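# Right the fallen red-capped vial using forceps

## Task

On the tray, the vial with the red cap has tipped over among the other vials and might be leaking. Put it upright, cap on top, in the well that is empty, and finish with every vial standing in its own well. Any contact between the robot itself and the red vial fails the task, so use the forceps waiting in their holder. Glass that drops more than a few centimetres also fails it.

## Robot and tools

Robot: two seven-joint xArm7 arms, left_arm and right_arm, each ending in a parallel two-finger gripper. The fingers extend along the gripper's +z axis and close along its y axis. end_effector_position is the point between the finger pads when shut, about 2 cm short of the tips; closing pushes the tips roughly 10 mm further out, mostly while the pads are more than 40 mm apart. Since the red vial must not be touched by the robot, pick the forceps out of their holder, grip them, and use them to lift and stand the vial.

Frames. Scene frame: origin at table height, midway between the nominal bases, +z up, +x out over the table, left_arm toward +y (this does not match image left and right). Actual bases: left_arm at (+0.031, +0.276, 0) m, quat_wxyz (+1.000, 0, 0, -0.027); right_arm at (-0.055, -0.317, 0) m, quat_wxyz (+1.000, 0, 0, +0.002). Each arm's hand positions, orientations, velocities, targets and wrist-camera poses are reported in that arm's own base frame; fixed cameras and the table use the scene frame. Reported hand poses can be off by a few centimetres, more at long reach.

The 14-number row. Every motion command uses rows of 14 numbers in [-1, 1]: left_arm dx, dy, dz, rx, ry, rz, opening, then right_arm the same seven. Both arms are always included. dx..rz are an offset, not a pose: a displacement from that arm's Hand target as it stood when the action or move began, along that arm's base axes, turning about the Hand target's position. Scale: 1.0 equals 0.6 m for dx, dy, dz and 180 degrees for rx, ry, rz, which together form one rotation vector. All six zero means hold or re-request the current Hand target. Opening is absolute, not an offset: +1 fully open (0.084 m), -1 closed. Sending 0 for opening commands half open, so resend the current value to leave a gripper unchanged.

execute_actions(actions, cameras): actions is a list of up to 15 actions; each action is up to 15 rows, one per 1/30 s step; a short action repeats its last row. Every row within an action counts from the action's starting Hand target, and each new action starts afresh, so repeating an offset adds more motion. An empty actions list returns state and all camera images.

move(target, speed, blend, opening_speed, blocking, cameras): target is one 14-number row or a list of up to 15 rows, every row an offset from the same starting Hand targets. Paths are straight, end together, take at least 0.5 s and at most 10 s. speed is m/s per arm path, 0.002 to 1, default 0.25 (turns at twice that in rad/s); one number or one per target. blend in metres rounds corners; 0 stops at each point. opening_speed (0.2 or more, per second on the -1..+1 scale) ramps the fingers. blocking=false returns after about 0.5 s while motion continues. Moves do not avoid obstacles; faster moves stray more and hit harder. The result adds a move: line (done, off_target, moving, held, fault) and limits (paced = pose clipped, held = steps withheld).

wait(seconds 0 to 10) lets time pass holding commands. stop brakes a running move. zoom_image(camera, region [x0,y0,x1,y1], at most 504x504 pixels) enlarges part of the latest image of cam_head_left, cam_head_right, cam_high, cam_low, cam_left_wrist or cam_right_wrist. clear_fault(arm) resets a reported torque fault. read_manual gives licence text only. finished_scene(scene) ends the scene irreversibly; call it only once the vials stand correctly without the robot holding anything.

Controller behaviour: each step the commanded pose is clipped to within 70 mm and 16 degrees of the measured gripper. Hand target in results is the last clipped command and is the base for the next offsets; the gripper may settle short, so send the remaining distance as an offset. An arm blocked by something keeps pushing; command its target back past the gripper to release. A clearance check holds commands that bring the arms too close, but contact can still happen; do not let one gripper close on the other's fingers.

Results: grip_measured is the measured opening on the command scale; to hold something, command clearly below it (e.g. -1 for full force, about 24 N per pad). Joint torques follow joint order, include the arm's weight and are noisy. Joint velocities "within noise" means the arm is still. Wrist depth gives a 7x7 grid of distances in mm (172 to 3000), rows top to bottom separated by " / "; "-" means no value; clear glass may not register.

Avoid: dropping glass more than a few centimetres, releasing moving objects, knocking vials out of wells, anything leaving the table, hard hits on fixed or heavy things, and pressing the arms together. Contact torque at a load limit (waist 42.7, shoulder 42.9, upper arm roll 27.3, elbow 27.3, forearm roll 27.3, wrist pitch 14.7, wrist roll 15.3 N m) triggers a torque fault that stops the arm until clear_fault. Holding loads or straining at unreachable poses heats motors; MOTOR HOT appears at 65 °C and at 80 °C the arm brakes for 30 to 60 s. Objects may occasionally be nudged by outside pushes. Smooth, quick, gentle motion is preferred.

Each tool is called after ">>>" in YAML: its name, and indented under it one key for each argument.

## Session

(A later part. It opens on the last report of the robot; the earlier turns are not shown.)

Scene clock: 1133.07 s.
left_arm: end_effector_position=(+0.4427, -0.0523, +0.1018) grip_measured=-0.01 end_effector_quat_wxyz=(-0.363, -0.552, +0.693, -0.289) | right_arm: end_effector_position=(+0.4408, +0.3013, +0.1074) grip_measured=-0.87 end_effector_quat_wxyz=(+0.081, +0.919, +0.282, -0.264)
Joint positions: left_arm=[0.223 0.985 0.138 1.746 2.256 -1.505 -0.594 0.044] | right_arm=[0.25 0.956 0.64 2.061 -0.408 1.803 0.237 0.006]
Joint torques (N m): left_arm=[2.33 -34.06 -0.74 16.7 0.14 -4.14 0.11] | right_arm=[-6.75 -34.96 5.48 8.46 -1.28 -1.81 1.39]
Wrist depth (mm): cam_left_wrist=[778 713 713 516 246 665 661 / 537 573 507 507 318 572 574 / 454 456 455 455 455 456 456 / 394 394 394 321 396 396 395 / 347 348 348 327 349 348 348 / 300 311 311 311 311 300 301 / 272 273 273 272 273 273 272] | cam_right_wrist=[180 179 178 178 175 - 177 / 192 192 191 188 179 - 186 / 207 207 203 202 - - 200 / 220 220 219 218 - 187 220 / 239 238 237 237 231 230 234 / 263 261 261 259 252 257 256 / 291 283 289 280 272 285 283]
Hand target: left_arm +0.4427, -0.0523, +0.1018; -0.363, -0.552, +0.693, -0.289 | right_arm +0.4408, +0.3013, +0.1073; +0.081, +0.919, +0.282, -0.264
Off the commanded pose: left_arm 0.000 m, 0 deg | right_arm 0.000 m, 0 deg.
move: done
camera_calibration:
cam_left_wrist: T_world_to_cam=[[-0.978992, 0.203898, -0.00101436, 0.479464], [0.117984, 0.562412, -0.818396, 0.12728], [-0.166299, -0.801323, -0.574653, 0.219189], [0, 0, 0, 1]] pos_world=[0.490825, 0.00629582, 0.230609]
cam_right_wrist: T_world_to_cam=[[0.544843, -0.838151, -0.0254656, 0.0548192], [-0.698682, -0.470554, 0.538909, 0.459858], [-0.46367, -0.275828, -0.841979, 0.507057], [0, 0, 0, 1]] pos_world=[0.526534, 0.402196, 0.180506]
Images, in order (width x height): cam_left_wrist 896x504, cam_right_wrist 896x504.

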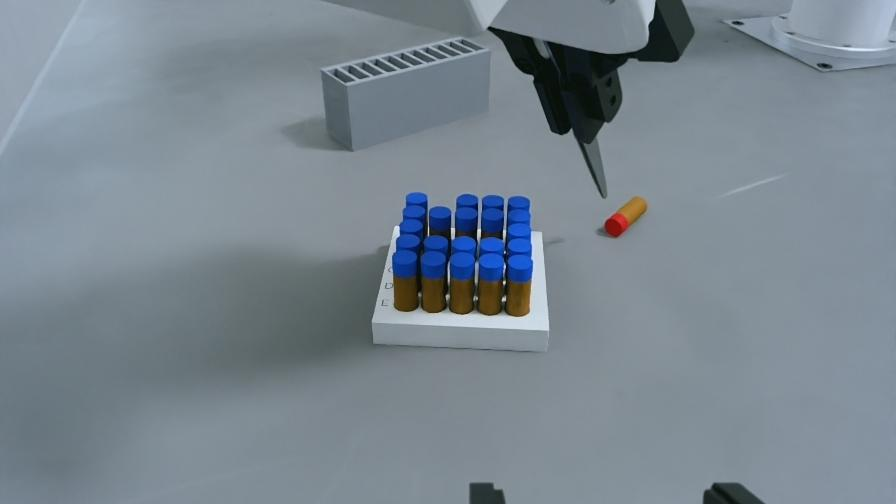

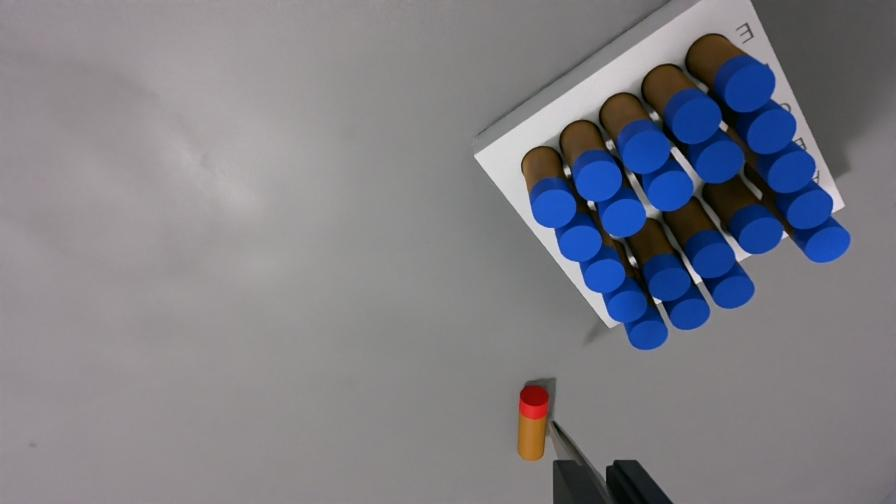

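>>> move:
  target: [0,0,0,0,0,0,0,0,0,0,0,0,0,-0.73]
  opening_speed: 0.3
  cameras: ["cam_left_wrist","cam_right_wrist"]

>>> zoom_image:
  camera: "cam_right_wrist"
  region: [480, 344, 640, 504]

>>> zoom_image:
  camera: "cam_left_wrist"
  region: [540, 100, 680, 240]

Scene clock: 1154.60 s.
left_arm: end_effector_position=(+0.4427, -0.0523, +0.1018) grip_measured=-0.01 end_effector_quat_wxyz=(-0.363, -0.552, +0.693, -0.289) | right_arm: end_effector_position=(+0.4408, +0.3013, +0.1073) grip_measured=-0.75 end_effector_quat_wxyz=(+0.081, +0.919, +0.282, -0.264) end_effector_velocity=(+0.000, -0.001, +0.000) end_effector_angular_velocity=(-0.001, -0.001, -0.001)
Joint positions: left_arm=[0.223 0.985 0.138 1.746 2.256 -1.505 -0.594 0.044] | right_arm=[0.25 0.956 0.64 2.061 -0.408 1.802 0.237 0.011]
Joint velocities: left_arm=[within noise] | right_arm=[-0.001 0 0 0 -0.001 0 0 0.001]
Joint torques (N m): left_arm=[2.3 -34.54 -0.8 16.63 0.22 -3.98 0.1] | right_arm=[-5.73 -34.99 5.61 8.39 -1.14 -1.88 1.38]
Wrist depth (mm): cam_left_wrist=[773 711 714 297 246 658 660 / 537 573 507 509 310 571 576 / 455 455 455 455 434 455 455 / 395 394 394 322 395 395 393 / 348 347 347 326 348 348 348 / 300 311 310 311 311 300 300 / 272 272 273 273 273 273 273] | cam_right_wrist=[179 179 179 178 176 - 177 / 192 192 191 188 179 - 186 / 207 207 203 202 - - 200 / 220 219 219 218 - 187 220 / 239 238 237 236 232 230 234 / 263 261 260 259 252 257 256 / 291 282 288 279 272 284 284]
Hand target: left_arm +0.4427, -0.0523, +0.1018; -0.363, -0.552, +0.693, -0.289 | right_arm +0.4408, +0.3013, +0.1073; +0.081, +0.919, +0.282, -0.264
Off the commanded pose: left_arm 0.000 m, 0 deg | right_arm 0.000 m, 0 deg.
move: done
camera_calibration:
cam_left_wrist: T_world_to_cam=[[-0.978992, 0.203898, -0.00101436, 0.479464], [0.117984, 0.562412, -0.818396, 0.12728], [-0.166299, -0.801323, -0.574653, 0.219189], [0, 0, 0, 1]] pos_world=[0.490825, 0.00629582, 0.230609]
cam_right_wrist: T_world_to_cam=[[0.544784, -0.838191, -0.0254204, 0.0548557], [-0.698728, -0.470484, 0.53891, 0.459908], [-0.463669, -0.275827, -0.84198, 0.506972], [0, 0, 0, 1]] pos_world=[0.526534, 0.402196, 0.180406]
Images, in order (width x height): cam_left_wrist 896x504, cam_right_wrist 896x504.

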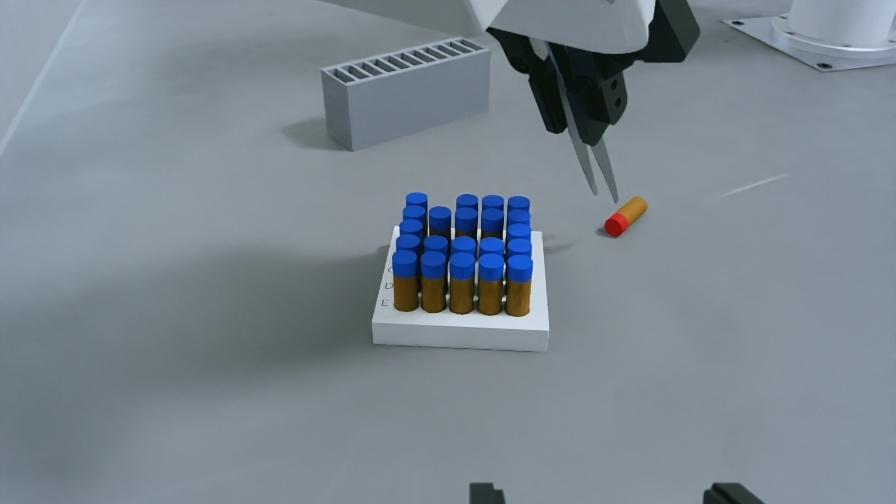

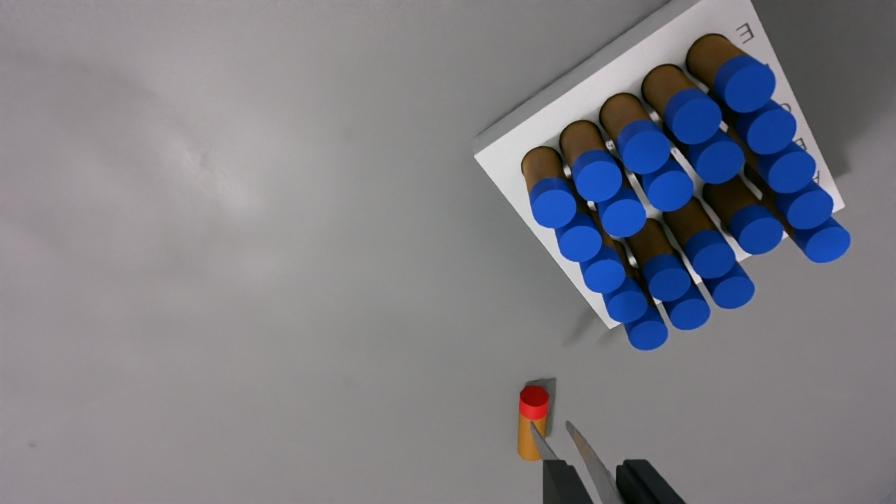

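Scaled by 3.150 from the camera's 896x504 image, which has a finer 1280x720 frame.

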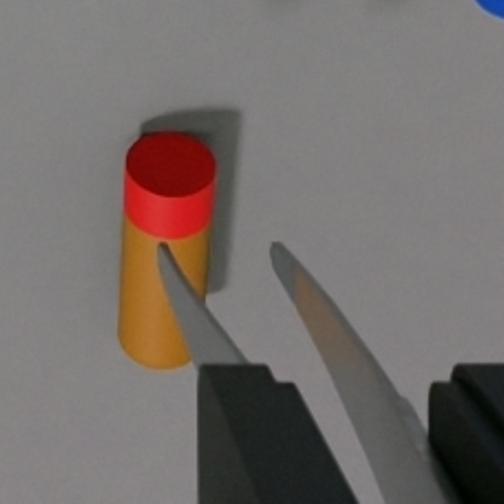

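Scaled by 3.600 from the camera's 896x504 image, which has a finer 1280x720 frame.

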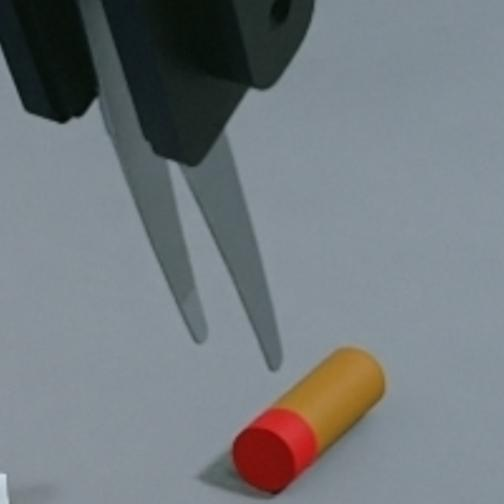

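>>> move:
  target: [0,0,0,0,0,0,0,-0.0135,-0.004,-0.0262,0,0,0,-0.71]
  speed: 0.05
  opening_speed: 0.3
  cameras: ["cam_left_wrist","cam_right_wrist"]

>>> zoom_image:
  camera: "cam_right_wrist"
  region: [480, 344, 640, 504]

>>> zoom_image:
  camera: "cam_left_wrist"
  region: [560, 130, 680, 250]

Scene clock: 1169.87 s.
left_arm: end_effector_position=(+0.4427, -0.0523, +0.1018) grip_measured=-0.01 end_effector_quat_wxyz=(-0.363, -0.552, +0.693, -0.289) | right_arm: end_effector_position=(+0.4327, +0.2989, +0.0916) grip_measured=-0.73 end_effector_quat_wxyz=(+0.081, +0.919, +0.282, -0.264)
Joint positions: left_arm=[0.223 0.985 0.138 1.746 2.256 -1.505 -0.594 0.044] | right_arm=[0.225 0.939 0.646 1.973 -0.406 1.742 0.251 0.012]
Joint torques (N m): left_arm=[2.76 -34.4 -0.86 16.46 0.08 -4.1 0.15] | right_arm=[-6.95 -45.7 11.93 8.38 1.83 -2 1.4]
Wrist depth (mm): cam_left_wrist=[770 712 713 278 239 659 660 / 539 573 509 507 315 538 577 / 455 454 455 457 456 457 458 / 393 394 393 322 395 394 395 / 347 348 348 325 347 349 348 / 300 311 310 311 311 300 301 / 272 273 272 272 272 273 273] | cam_right_wrist=[- - - - - - - / 176 175 178 175 - - - / 189 189 188 188 - - - / 201 201 200 199 - - 201 / 219 218 213 216 216 - 214 / 240 239 238 237 231 235 234 / 266 264 264 255 248 254 259]
Hand target: left_arm +0.4427, -0.0523, +0.1018; -0.363, -0.552, +0.693, -0.289 | right_arm +0.4327, +0.2989, +0.0916; +0.081, +0.919, +0.282, -0.264
Off the commanded pose: left_arm 0.000 m, 0 deg | right_arm 0.000 m, 0 deg.
move: done
camera_calibration:
cam_left_wrist: T_world_to_cam=[[-0.978992, 0.203898, -0.00101436, 0.479464], [0.117984, 0.562412, -0.818396, 0.12728], [-0.166299, -0.801323, -0.574653, 0.219189], [0, 0, 0, 1]] pos_world=[0.490825, 0.00629582, 0.230609]
cam_right_wrist: T_world_to_cam=[[0.544822, -0.838165, -0.0254497, 0.0568323], [-0.698698, -0.470529, 0.538909, 0.461583], [-0.46367, -0.275828, -0.841979, 0.489336], [0, 0, 0, 1]] pos_world=[0.518434, 0.399796, 0.164706]
Images, in order (width x height): cam_left_wrist 896x504, cam_right_wrist 896x504.

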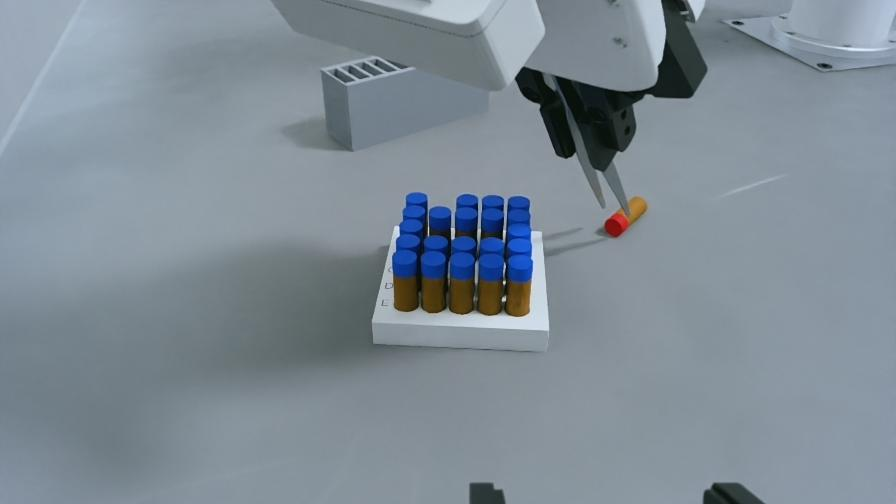

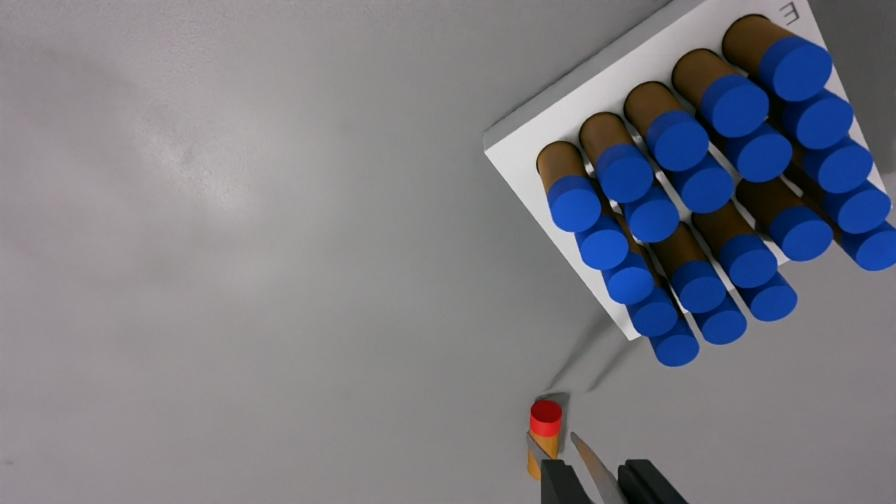

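Scaled by 3.150 from the camera's 896x504 image, which has a finer 1280x720 frame.

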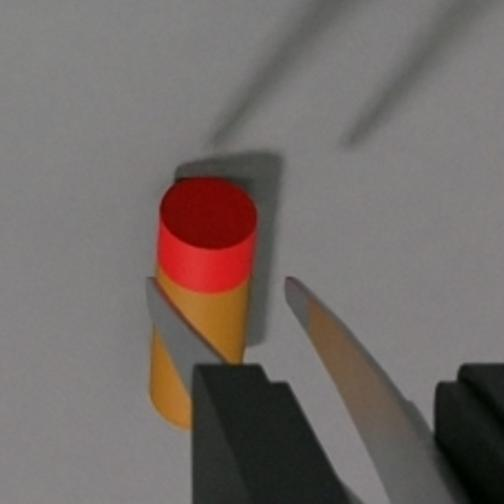

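Scaled by 4.200 from the camera's 896x504 image, which has a finer 1280x720 frame.

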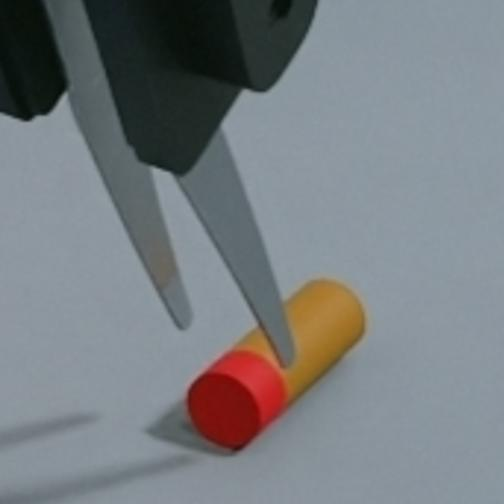

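>>> move:
  target: [0,0,0,0,0,0,0,-0.0021,-0.0014,-0.0135,0,0,0,-0.71]
  speed: 0.03
  cameras: ["cam_left_wrist","cam_right_wrist"]

>>> zoom_image:
  camera: "cam_right_wrist"
  region: [480, 344, 640, 504]

>>> zoom_image:
  camera: "cam_left_wrist"
  region: [560, 130, 680, 250]

Scene clock: 1191.40 s.
left_arm: end_effector_position=(+0.4427, -0.0523, +0.1018) grip_measured=-0.01 end_effector_quat_wxyz=(-0.363, -0.552, +0.693, -0.289) | right_arm: end_effector_position=(+0.4315, +0.2980, +0.0836) grip_measured=-0.73 end_effector_quat_wxyz=(+0.081, +0.919, +0.282, -0.264)
Joint positions: left_arm=[0.223 0.985 0.138 1.746 2.256 -1.505 -0.594 0.044] | right_arm=[0.22 0.943 0.644 1.953 -0.409 1.721 0.254 0.012]
Joint torques (N m): left_arm=[2.53 -34.5 -0.63 16.71 0.02 -4.2 0.25] | right_arm=[-7.04 -34.11 5.94 8.46 -1.22 -1.89 1.4]
Wrist depth (mm): cam_left_wrist=[778 708 707 279 234 663 664 / 540 573 508 509 300 539 576 / 455 456 456 454 433 456 455 / 394 394 395 322 395 395 395 / 347 347 348 327 349 348 348 / 300 310 310 311 311 301 300 / 272 272 272 273 273 273 273] | cam_right_wrist=[- - - - - - - / - - - - - - - / 180 180 179 179 - - - / 191 191 190 190 - - - / 208 208 203 206 206 - 204 / 229 227 227 226 222 224 223 / 253 252 251 244 236 247 241]
Hand target: left_arm +0.4427, -0.0523, +0.1018; -0.363, -0.552, +0.693, -0.289 | right_arm +0.4315, +0.2980, +0.0835; +0.081, +0.919, +0.282, -0.264
Off the commanded pose: left_arm 0.000 m, 0 deg | right_arm 0.000 m, 0 deg.
move: done
camera_calibration:
cam_left_wrist: T_world_to_cam=[[-0.978992, 0.203898, -0.00101436, 0.479464], [0.117984, 0.562412, -0.818396, 0.12728], [-0.166299, -0.801323, -0.574653, 0.219189], [0, 0, 0, 1]] pos_world=[0.490825, 0.00629582, 0.230609]
cam_right_wrist: T_world_to_cam=[[0.544784, -0.838191, -0.0254204, 0.0566375], [-0.698728, -0.470484, 0.53891, 0.464677], [-0.463669, -0.275827, -0.84198, 0.481823], [0, 0, 0, 1]] pos_world=[0.517234, 0.398996, 0.156706]
Images, in order (width x height): cam_left_wrist 896x504, cam_right_wrist 896x504.

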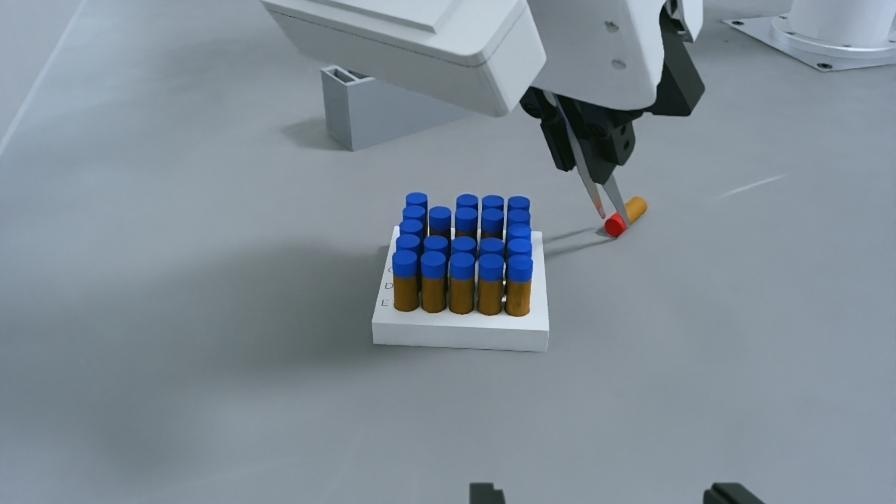

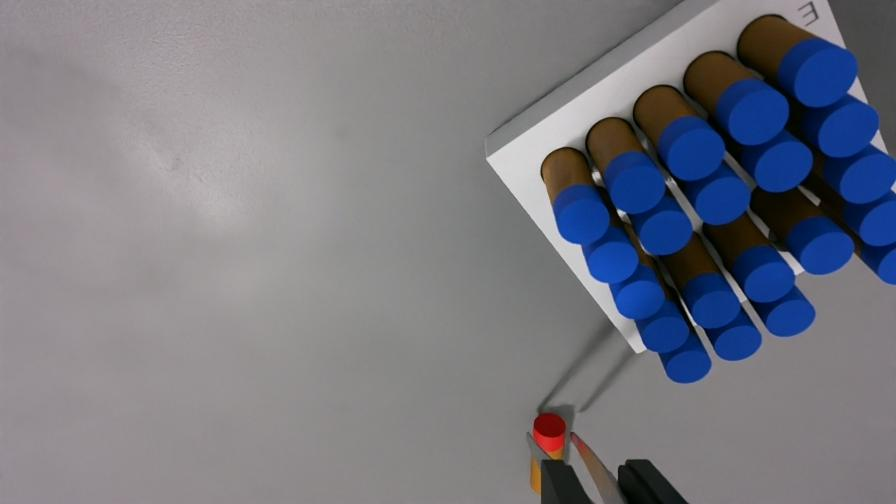

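Scaled by 3.150 from the camera's 896x504 image, which has a finer 1280x720 frame.

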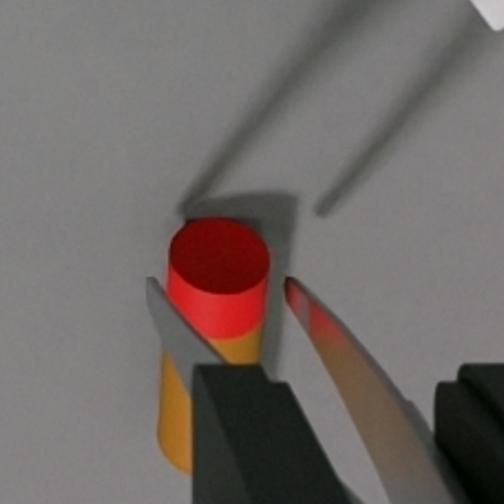

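Scaled by 4.200 from the camera's 896x504 image, which has a finer 1280x720 frame.

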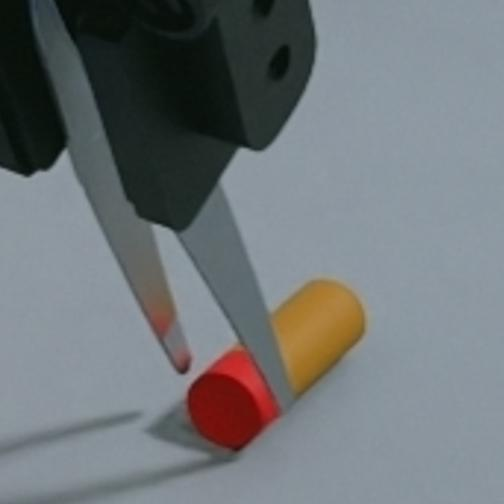

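>>> move:
  target: [0,0,0,0,0,0,0,0,0,0,0,0,0,-0.9]
  opening_speed: 0.2
  cameras: ["cam_left_wrist","cam_right_wrist"]

>>> zoom_image:
  camera: "cam_right_wrist"
  region: [480, 344, 640, 504]

>>> zoom_image:
  camera: "cam_left_wrist"
  region: [560, 130, 680, 250]

Scene clock: 1202.67 s.
left_arm: end_effector_position=(+0.4427, -0.0523, +0.1018) grip_measured=-0.01 end_effector_quat_wxyz=(-0.363, -0.552, +0.693, -0.289) | right_arm: end_effector_position=(+0.4315, +0.2980, +0.0835) grip_measured=-0.85 end_effector_quat_wxyz=(+0.081, +0.919, +0.282, -0.264)
Joint positions: left_arm=[0.223 0.985 0.138 1.746 2.256 -1.505 -0.594 0.044] | right_arm=[0.22 0.943 0.644 1.953 -0.409 1.721 0.254 0.006]
Joint torques (N m): left_arm=[2.78 -34.26 -0.4 16.36 0.07 -4.18 0.12] | right_arm=[-6.99 -35.2 6.18 8.15 -1.12 -1.74 1.36]
Wrist depth (mm): cam_left_wrist=[774 711 713 279 233 660 660 / 541 572 505 508 301 540 577 / 455 454 455 455 434 455 454 / 393 395 395 323 395 395 395 / 347 347 347 327 347 348 348 / 300 310 311 312 311 301 301 / 272 272 273 272 273 273 273] | cam_right_wrist=[- - - - - - - / - - - - - - - / 180 180 179 179 - - - / 191 191 190 190 - - - / 208 207 203 206 206 - 204 / 228 227 226 226 222 224 223 / 252 251 251 243 236 248 241]
Hand target: left_arm +0.4427, -0.0523, +0.1018; -0.363, -0.552, +0.693, -0.289 | right_arm +0.4315, +0.2980, +0.0835; +0.081, +0.919, +0.282, -0.264
Off the commanded pose: left_arm 0.000 m, 0 deg | right_arm 0.000 m, 0 deg.
move: done
camera_calibration:
cam_left_wrist: T_world_to_cam=[[-0.978992, 0.203898, -0.00101436, 0.479464], [0.117984, 0.562412, -0.818396, 0.12728], [-0.166299, -0.801323, -0.574653, 0.219189], [0, 0, 0, 1]] pos_world=[0.490825, 0.00629582, 0.230609]
cam_right_wrist: T_world_to_cam=[[0.544784, -0.838191, -0.0254204, 0.0566349], [-0.698728, -0.470484, 0.53891, 0.464731], [-0.463669, -0.275827, -0.84198, 0.481738], [0, 0, 0, 1]] pos_world=[0.517234, 0.398996, 0.156606]
Images, in order (width x height): cam_left_wrist 896x504, cam_right_wrist 896x504.

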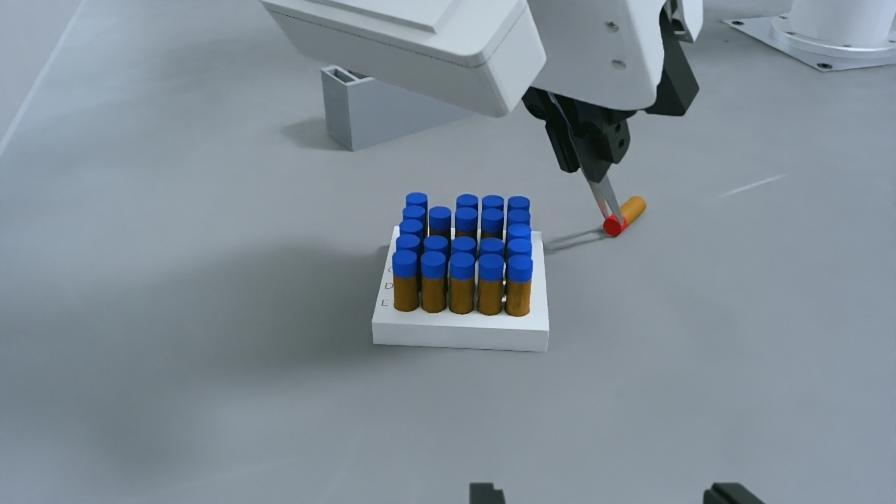

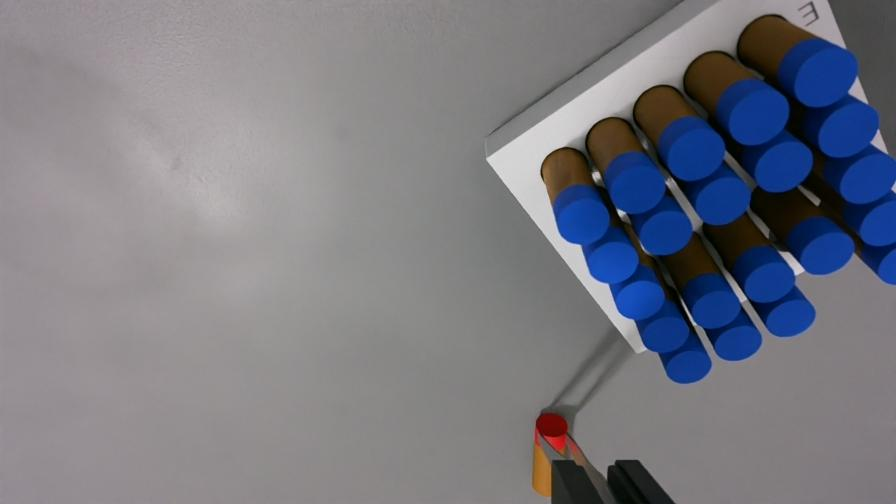

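Scaled by 3.150 from the camera's 896x504 image, which has a finer 1280x720 frame.

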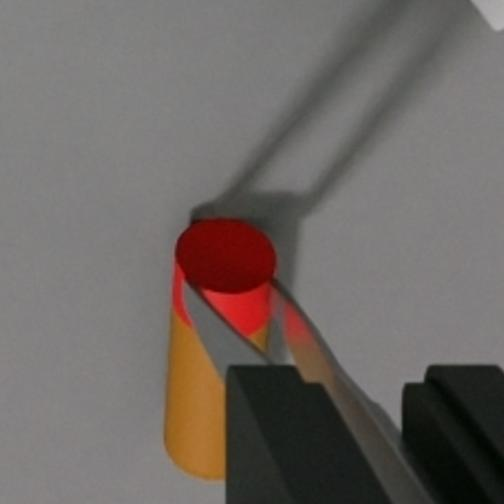

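Scaled by 4.200 from the camera's 896x504 image, which has a finer 1280x720 frame.

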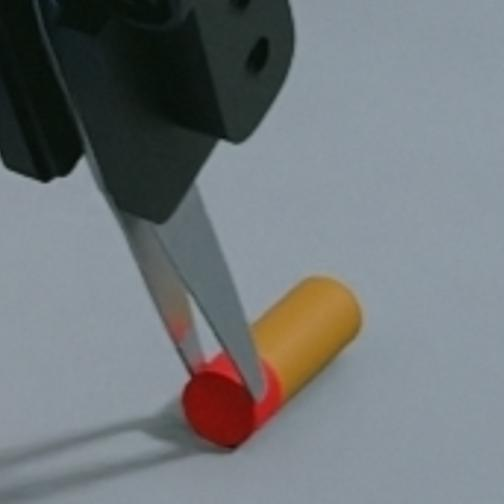

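>>> move:
  target:
    - [0,0,0,0,0,0,0,0.0005,-0.0007,0,0,0,0,-0.71]
    - [0,0,0,0,0,0,0,0.0005,-0.0007,0,0,0,0,-0.71]
  speed: 0.02
  opening_speed: 0.2
  cameras: ["cam_left_wrist","cam_right_wrist"]

>>> zoom_image:
  camera: "cam_right_wrist"
  region: [480, 344, 640, 504]

>>> zoom_image:
  camera: "cam_left_wrist"
  region: [560, 130, 680, 250]

Scene clock: 1224.73 s.
left_arm: end_effector_position=(+0.4427, -0.0523, +0.1018) grip_measured=-0.01 end_effector_quat_wxyz=(-0.363, -0.552, +0.693, -0.289) | right_arm: end_effector_position=(+0.4318, +0.2976, +0.0835) grip_measured=-0.73 end_effector_quat_wxyz=(+0.081, +0.919, +0.282, -0.264)
Joint positions: left_arm=[0.223 0.985 0.138 1.746 2.256 -1.505 -0.594 0.044] | right_arm=[0.219 0.943 0.644 1.953 -0.409 1.721 0.253 0.012]
Joint torques (N m): left_arm=[2.9 -34.42 -0.44 16.58 0.12 -4.1 0.27] | right_arm=[-6.06 -38.48 6.58 13.72 -0.01 0.56 -1.25]
Wrist depth (mm): cam_left_wrist=[775 711 714 279 234 660 661 / 536 574 509 508 301 538 575 / 455 456 455 454 434 454 457 / 393 394 394 322 396 395 395 / 347 348 348 326 348 348 348 / 301 312 311 311 311 300 301 / 272 272 272 272 273 273 273] | cam_right_wrist=[- - - - - - - / - - - - - - - / 180 180 179 179 - - - / 191 191 190 190 - - - / 208 207 203 206 205 - 204 / 228 227 226 226 223 224 223 / 252 252 251 244 236 248 241]
Hand target: left_arm +0.4427, -0.0523, +0.1018; -0.363, -0.552, +0.693, -0.289 | right_arm +0.4318, +0.2976, +0.0835; +0.081, +0.919, +0.282, -0.264
Off the commanded pose: left_arm 0.000 m, 0 deg | right_arm 0.000 m, 0 deg.
move: done
camera_calibration:
cam_left_wrist: T_world_to_cam=[[-0.978992, 0.203898, -0.00101436, 0.479464], [0.117984, 0.562412, -0.818396, 0.12728], [-0.166299, -0.801323, -0.574653, 0.219189], [0, 0, 0, 1]] pos_world=[0.490825, 0.00629582, 0.230609]
cam_right_wrist: T_world_to_cam=[[0.544784, -0.838191, -0.0254204, 0.0561362], [-0.698728, -0.470484, 0.53891, 0.464752], [-0.463669, -0.275827, -0.84198, 0.481767], [0, 0, 0, 1]] pos_world=[0.517534, 0.398596, 0.156606]
Images, in order (width x height): cam_left_wrist 896x504, cam_right_wrist 896x504.

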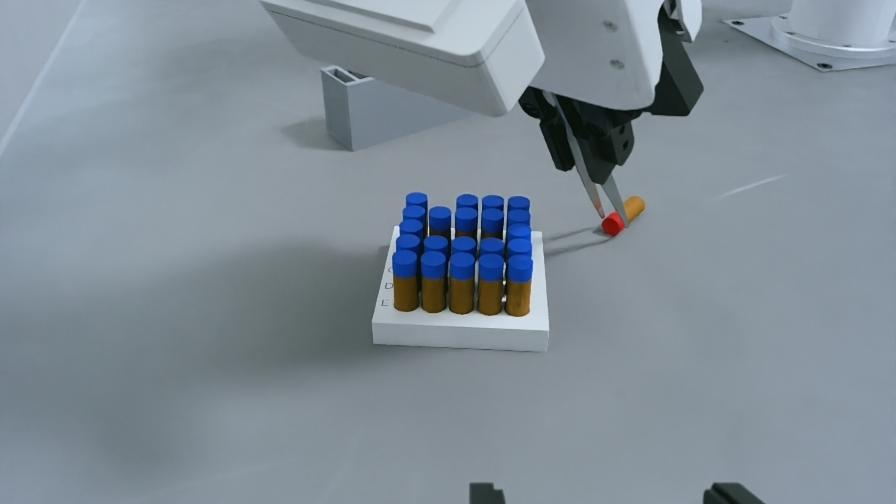

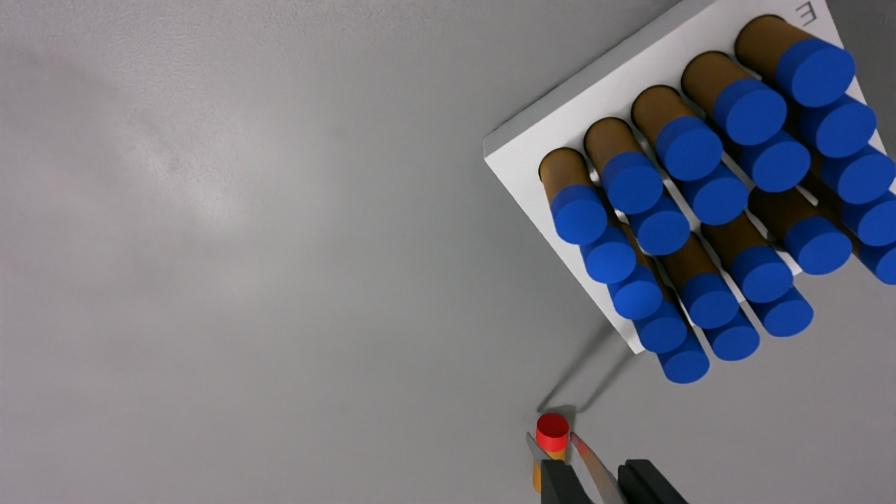

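Scaled by 3.150 from the camera's 896x504 image, which has a finer 1280x720 frame.

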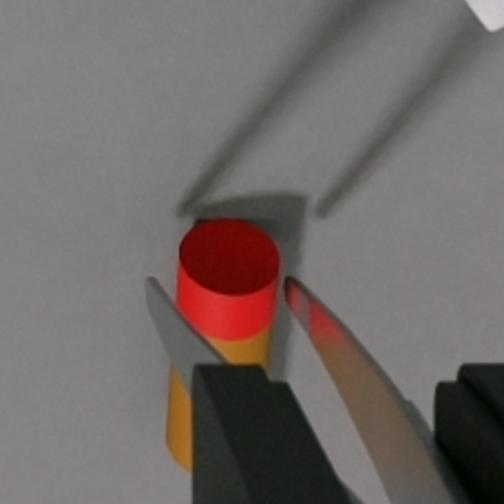

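Scaled by 4.200 from the camera's 896x504 image, which has a finer 1280x720 frame.

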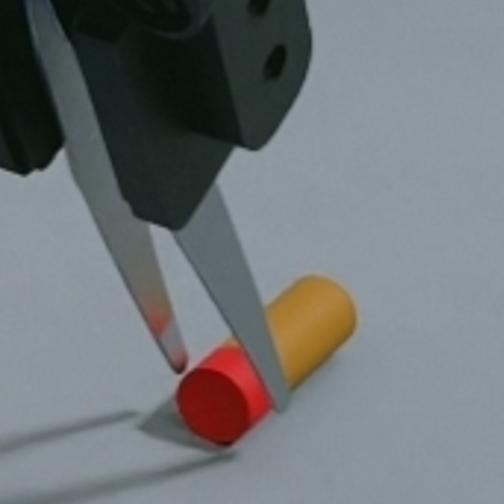

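>>> move:
  target:
    - [0,0,0,0,0,0,0,0.0007,-0.001,0,0,0,0,-0.71]
    - [0,0,0,0,0,0,0,-0.004,-0.0042,-0.0092,0,0,0,-0.71]
  speed: 0.02
  opening_speed: 0.2
  cameras: ["cam_left_wrist","cam_right_wrist"]

>>> zoom_image:
  camera: "cam_right_wrist"
  region: [480, 344, 640, 504]

>>> zoom_image:
  camera: "cam_left_wrist"
  region: [560, 130, 680, 250]

Scene clock: 1234.93 s.
left_arm: end_effector_position=(+0.4427, -0.0523, +0.1018) grip_measured=-0.01 end_effector_quat_wxyz=(-0.363, -0.552, +0.693, -0.289) | right_arm: end_effector_position=(+0.4294, +0.2951, +0.0780) grip_measured=-0.73 end_effector_quat_wxyz=(+0.081, +0.919, +0.282, -0.264)
Joint positions: left_arm=[0.223 0.985 0.138 1.746 2.256 -1.505 -0.594 0.044] | right_arm=[0.208 0.936 0.645 1.922 -0.41 1.699 0.256 0.012]
Joint torques (N m): left_arm=[2.98 -34.38 -0.46 16.56 0.1 -4.12 0.2] | right_arm=[-7.01 -45.23 12.14 8.26 -1.22 -1.98 1.37]
Wrist depth (mm): cam_left_wrist=[778 711 710 278 233 662 663 / 537 574 508 507 296 538 575 / 455 455 455 455 433 455 456 / 395 394 394 322 394 395 395 / 347 347 348 326 348 348 348 / 300 311 311 310 311 301 300 / 272 272 272 273 272 273 273] | cam_right_wrist=[- - - - - - - / - - - - - - - / - 177 176 173 - - - / 184 184 184 183 - - - / 201 200 199 199 198 - 197 / 220 219 214 218 217 216 215 / 244 243 242 235 228 239 233]
Hand target: left_arm +0.4427, -0.0523, +0.1018; -0.363, -0.552, +0.693, -0.289 | right_arm +0.4294, +0.2951, +0.0780; +0.081, +0.919, +0.282, -0.264
Off the commanded pose: left_arm 0.000 m, 0 deg | right_arm 0.000 m, 0 deg.
move: done
camera_calibration:
cam_left_wrist: T_world_to_cam=[[-0.978992, 0.203898, -0.00101436, 0.479464], [0.117984, 0.562412, -0.818396, 0.12728], [-0.166299, -0.801323, -0.574653, 0.219189], [0, 0, 0, 1]] pos_world=[0.490825, 0.00629582, 0.230609]
cam_right_wrist: T_world_to_cam=[[0.544822, -0.838165, -0.0254497, 0.0551829], [-0.698698, -0.470529, 0.538909, 0.464865], [-0.46367, -0.275828, -0.841979, 0.475334], [0, 0, 0, 1]] pos_world=[0.515134, 0.396096, 0.151106]
Images, in order (width x height): cam_left_wrist 896x504, cam_right_wrist 896x504.

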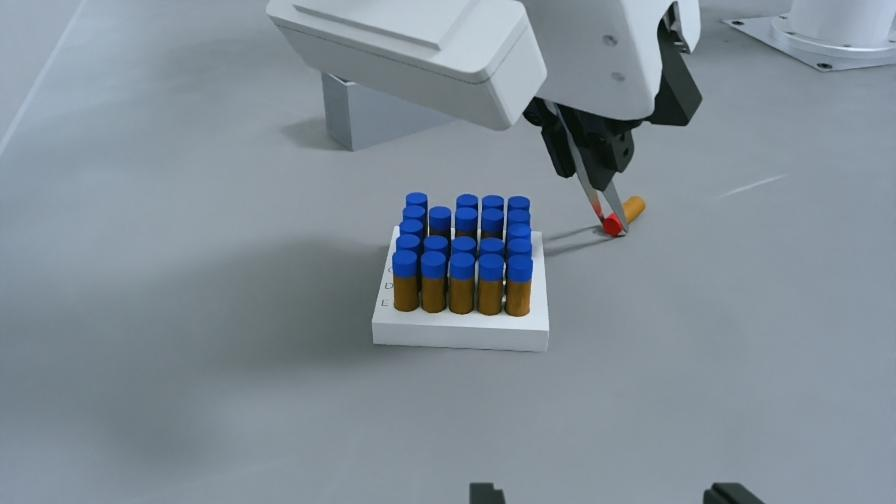

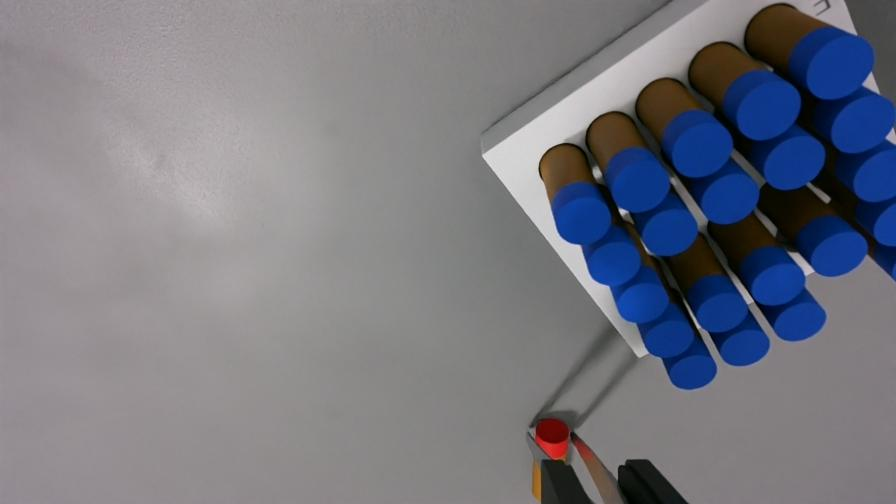

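Scaled by 3.150 from the camera's 896x504 image, which has a finer 1280x720 frame.

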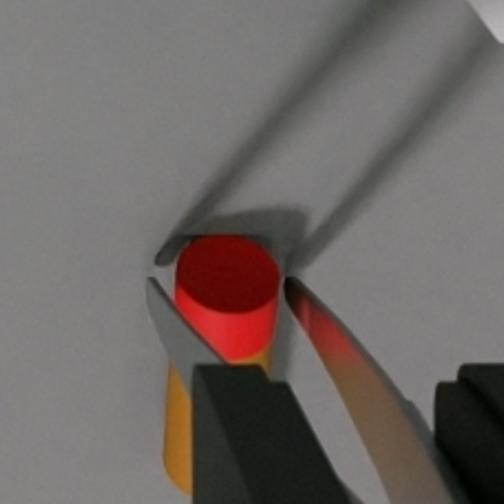

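Scaled by 4.200 from the camera's 896x504 image, which has a finer 1280x720 frame.

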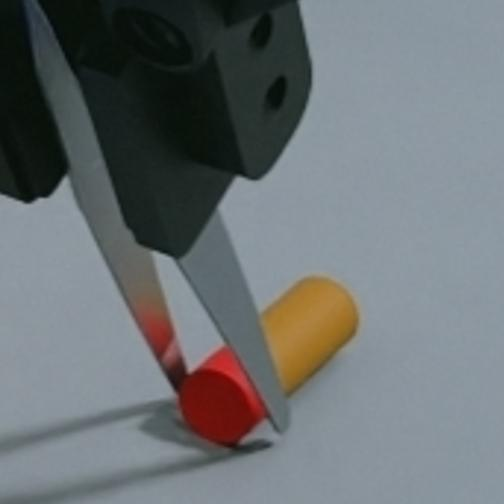

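>>> move:
  target: [0,0,0,0,0,0,0,0,0,0,0,0,0,-0.9]
  opening_speed: 0.2
  cameras: ["cam_left_wrist","cam_right_wrist"]

>>> zoom_image:
  camera: "cam_right_wrist"
  region: [480, 344, 640, 504]

>>> zoom_image:
  camera: "cam_left_wrist"
  region: [560, 130, 680, 250]

Scene clock: 1241.53 s.
left_arm: end_effector_position=(+0.4427, -0.0523, +0.1018) grip_measured=-0.01 end_effector_quat_wxyz=(-0.363, -0.552, +0.693, -0.289) | right_arm: end_effector_position=(+0.4294, +0.2951, +0.0780) grip_measured=-0.84 end_effector_quat_wxyz=(+0.081, +0.919, +0.282, -0.264)
Joint positions: left_arm=[0.223 0.985 0.138 1.746 2.256 -1.505 -0.594 0.044] | right_arm=[0.208 0.936 0.645 1.922 -0.41 1.699 0.256 0.007]
Joint torques (N m): left_arm=[3.44 -34.64 -0.27 16.55 0.06 -4.02 0.26] | right_arm=[-6.96 -45.12 12.29 8.22 -1.04 -1.95 1.37]
Wrist depth (mm): cam_left_wrist=[771 714 709 278 233 659 659 / 537 574 508 508 296 540 573 / 455 453 455 455 433 456 455 / 394 394 394 322 395 395 395 / 348 347 347 327 347 347 348 / 300 311 311 311 311 301 301 / 272 272 272 272 273 272 273] | cam_right_wrist=[- - - - - - - / - - - - - - - / - 177 176 173 - - - / 185 184 183 183 - - - / 201 200 199 199 198 - 197 / 220 219 214 218 217 216 215 / 244 243 242 235 228 239 232]
Hand target: left_arm +0.4427, -0.0523, +0.1018; -0.363, -0.552, +0.693, -0.289 | right_arm +0.4294, +0.2951, +0.0780; +0.081, +0.919, +0.282, -0.264
Off the commanded pose: left_arm 0.000 m, 0 deg | right_arm 0.000 m, 0 deg.
move: done
camera_calibration:
cam_left_wrist: T_world_to_cam=[[-0.978992, 0.203898, -0.00101436, 0.479464], [0.117984, 0.562412, -0.818396, 0.12728], [-0.166299, -0.801323, -0.574653, 0.219189], [0, 0, 0, 1]] pos_world=[0.490825, 0.00629582, 0.230609]
cam_right_wrist: T_world_to_cam=[[0.544784, -0.838191, -0.0254204, 0.0551246], [-0.698728, -0.470484, 0.53891, 0.464816], [-0.463669, -0.275827, -0.84198, 0.475306], [0, 0, 0, 1]] pos_world=[0.515134, 0.395996, 0.151106]
Images, in order (width x height): cam_left_wrist 896x504, cam_right_wrist 896x504.

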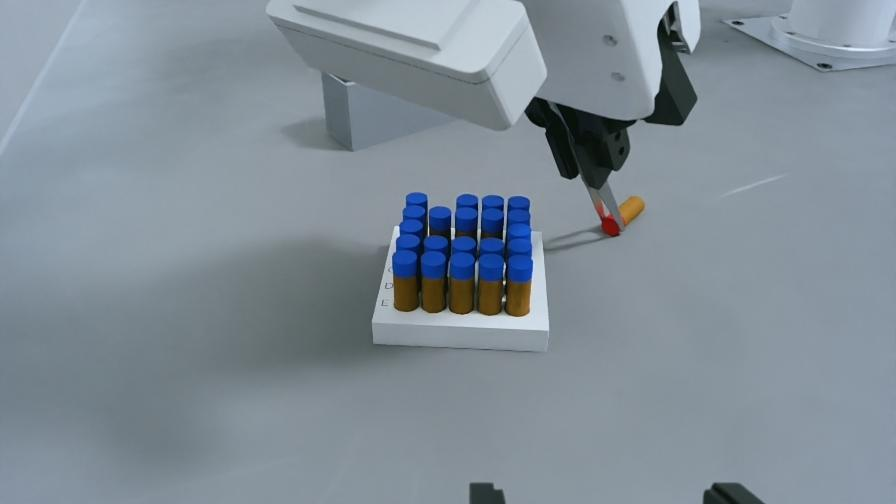

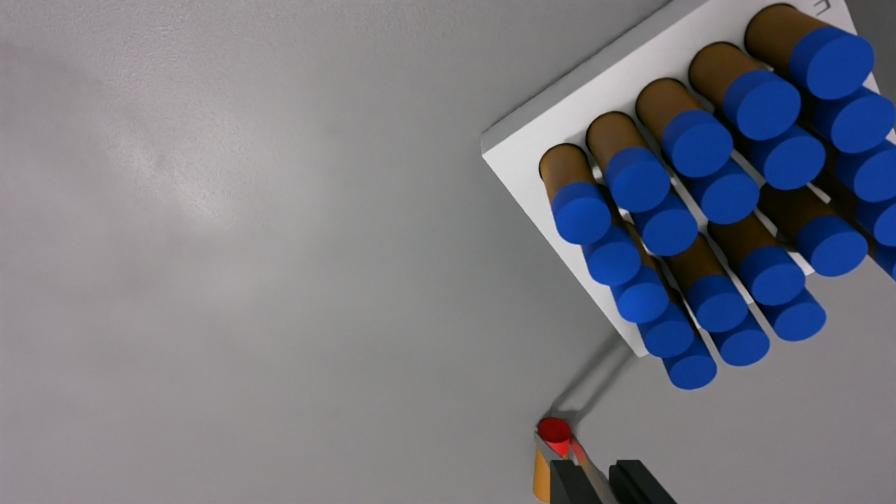

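Scaled by 3.150 from the camera's 896x504 image, which has a finer 1280x720 frame.

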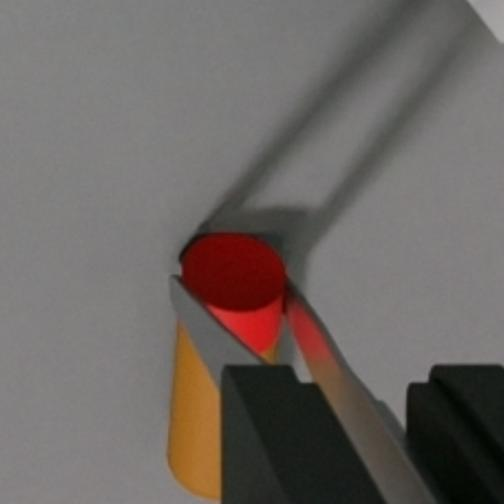

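Scaled by 4.200 from the camera's 896x504 image, which has a finer 1280x720 frame.

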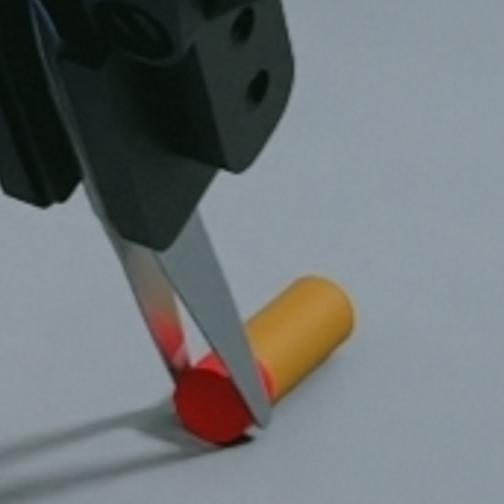

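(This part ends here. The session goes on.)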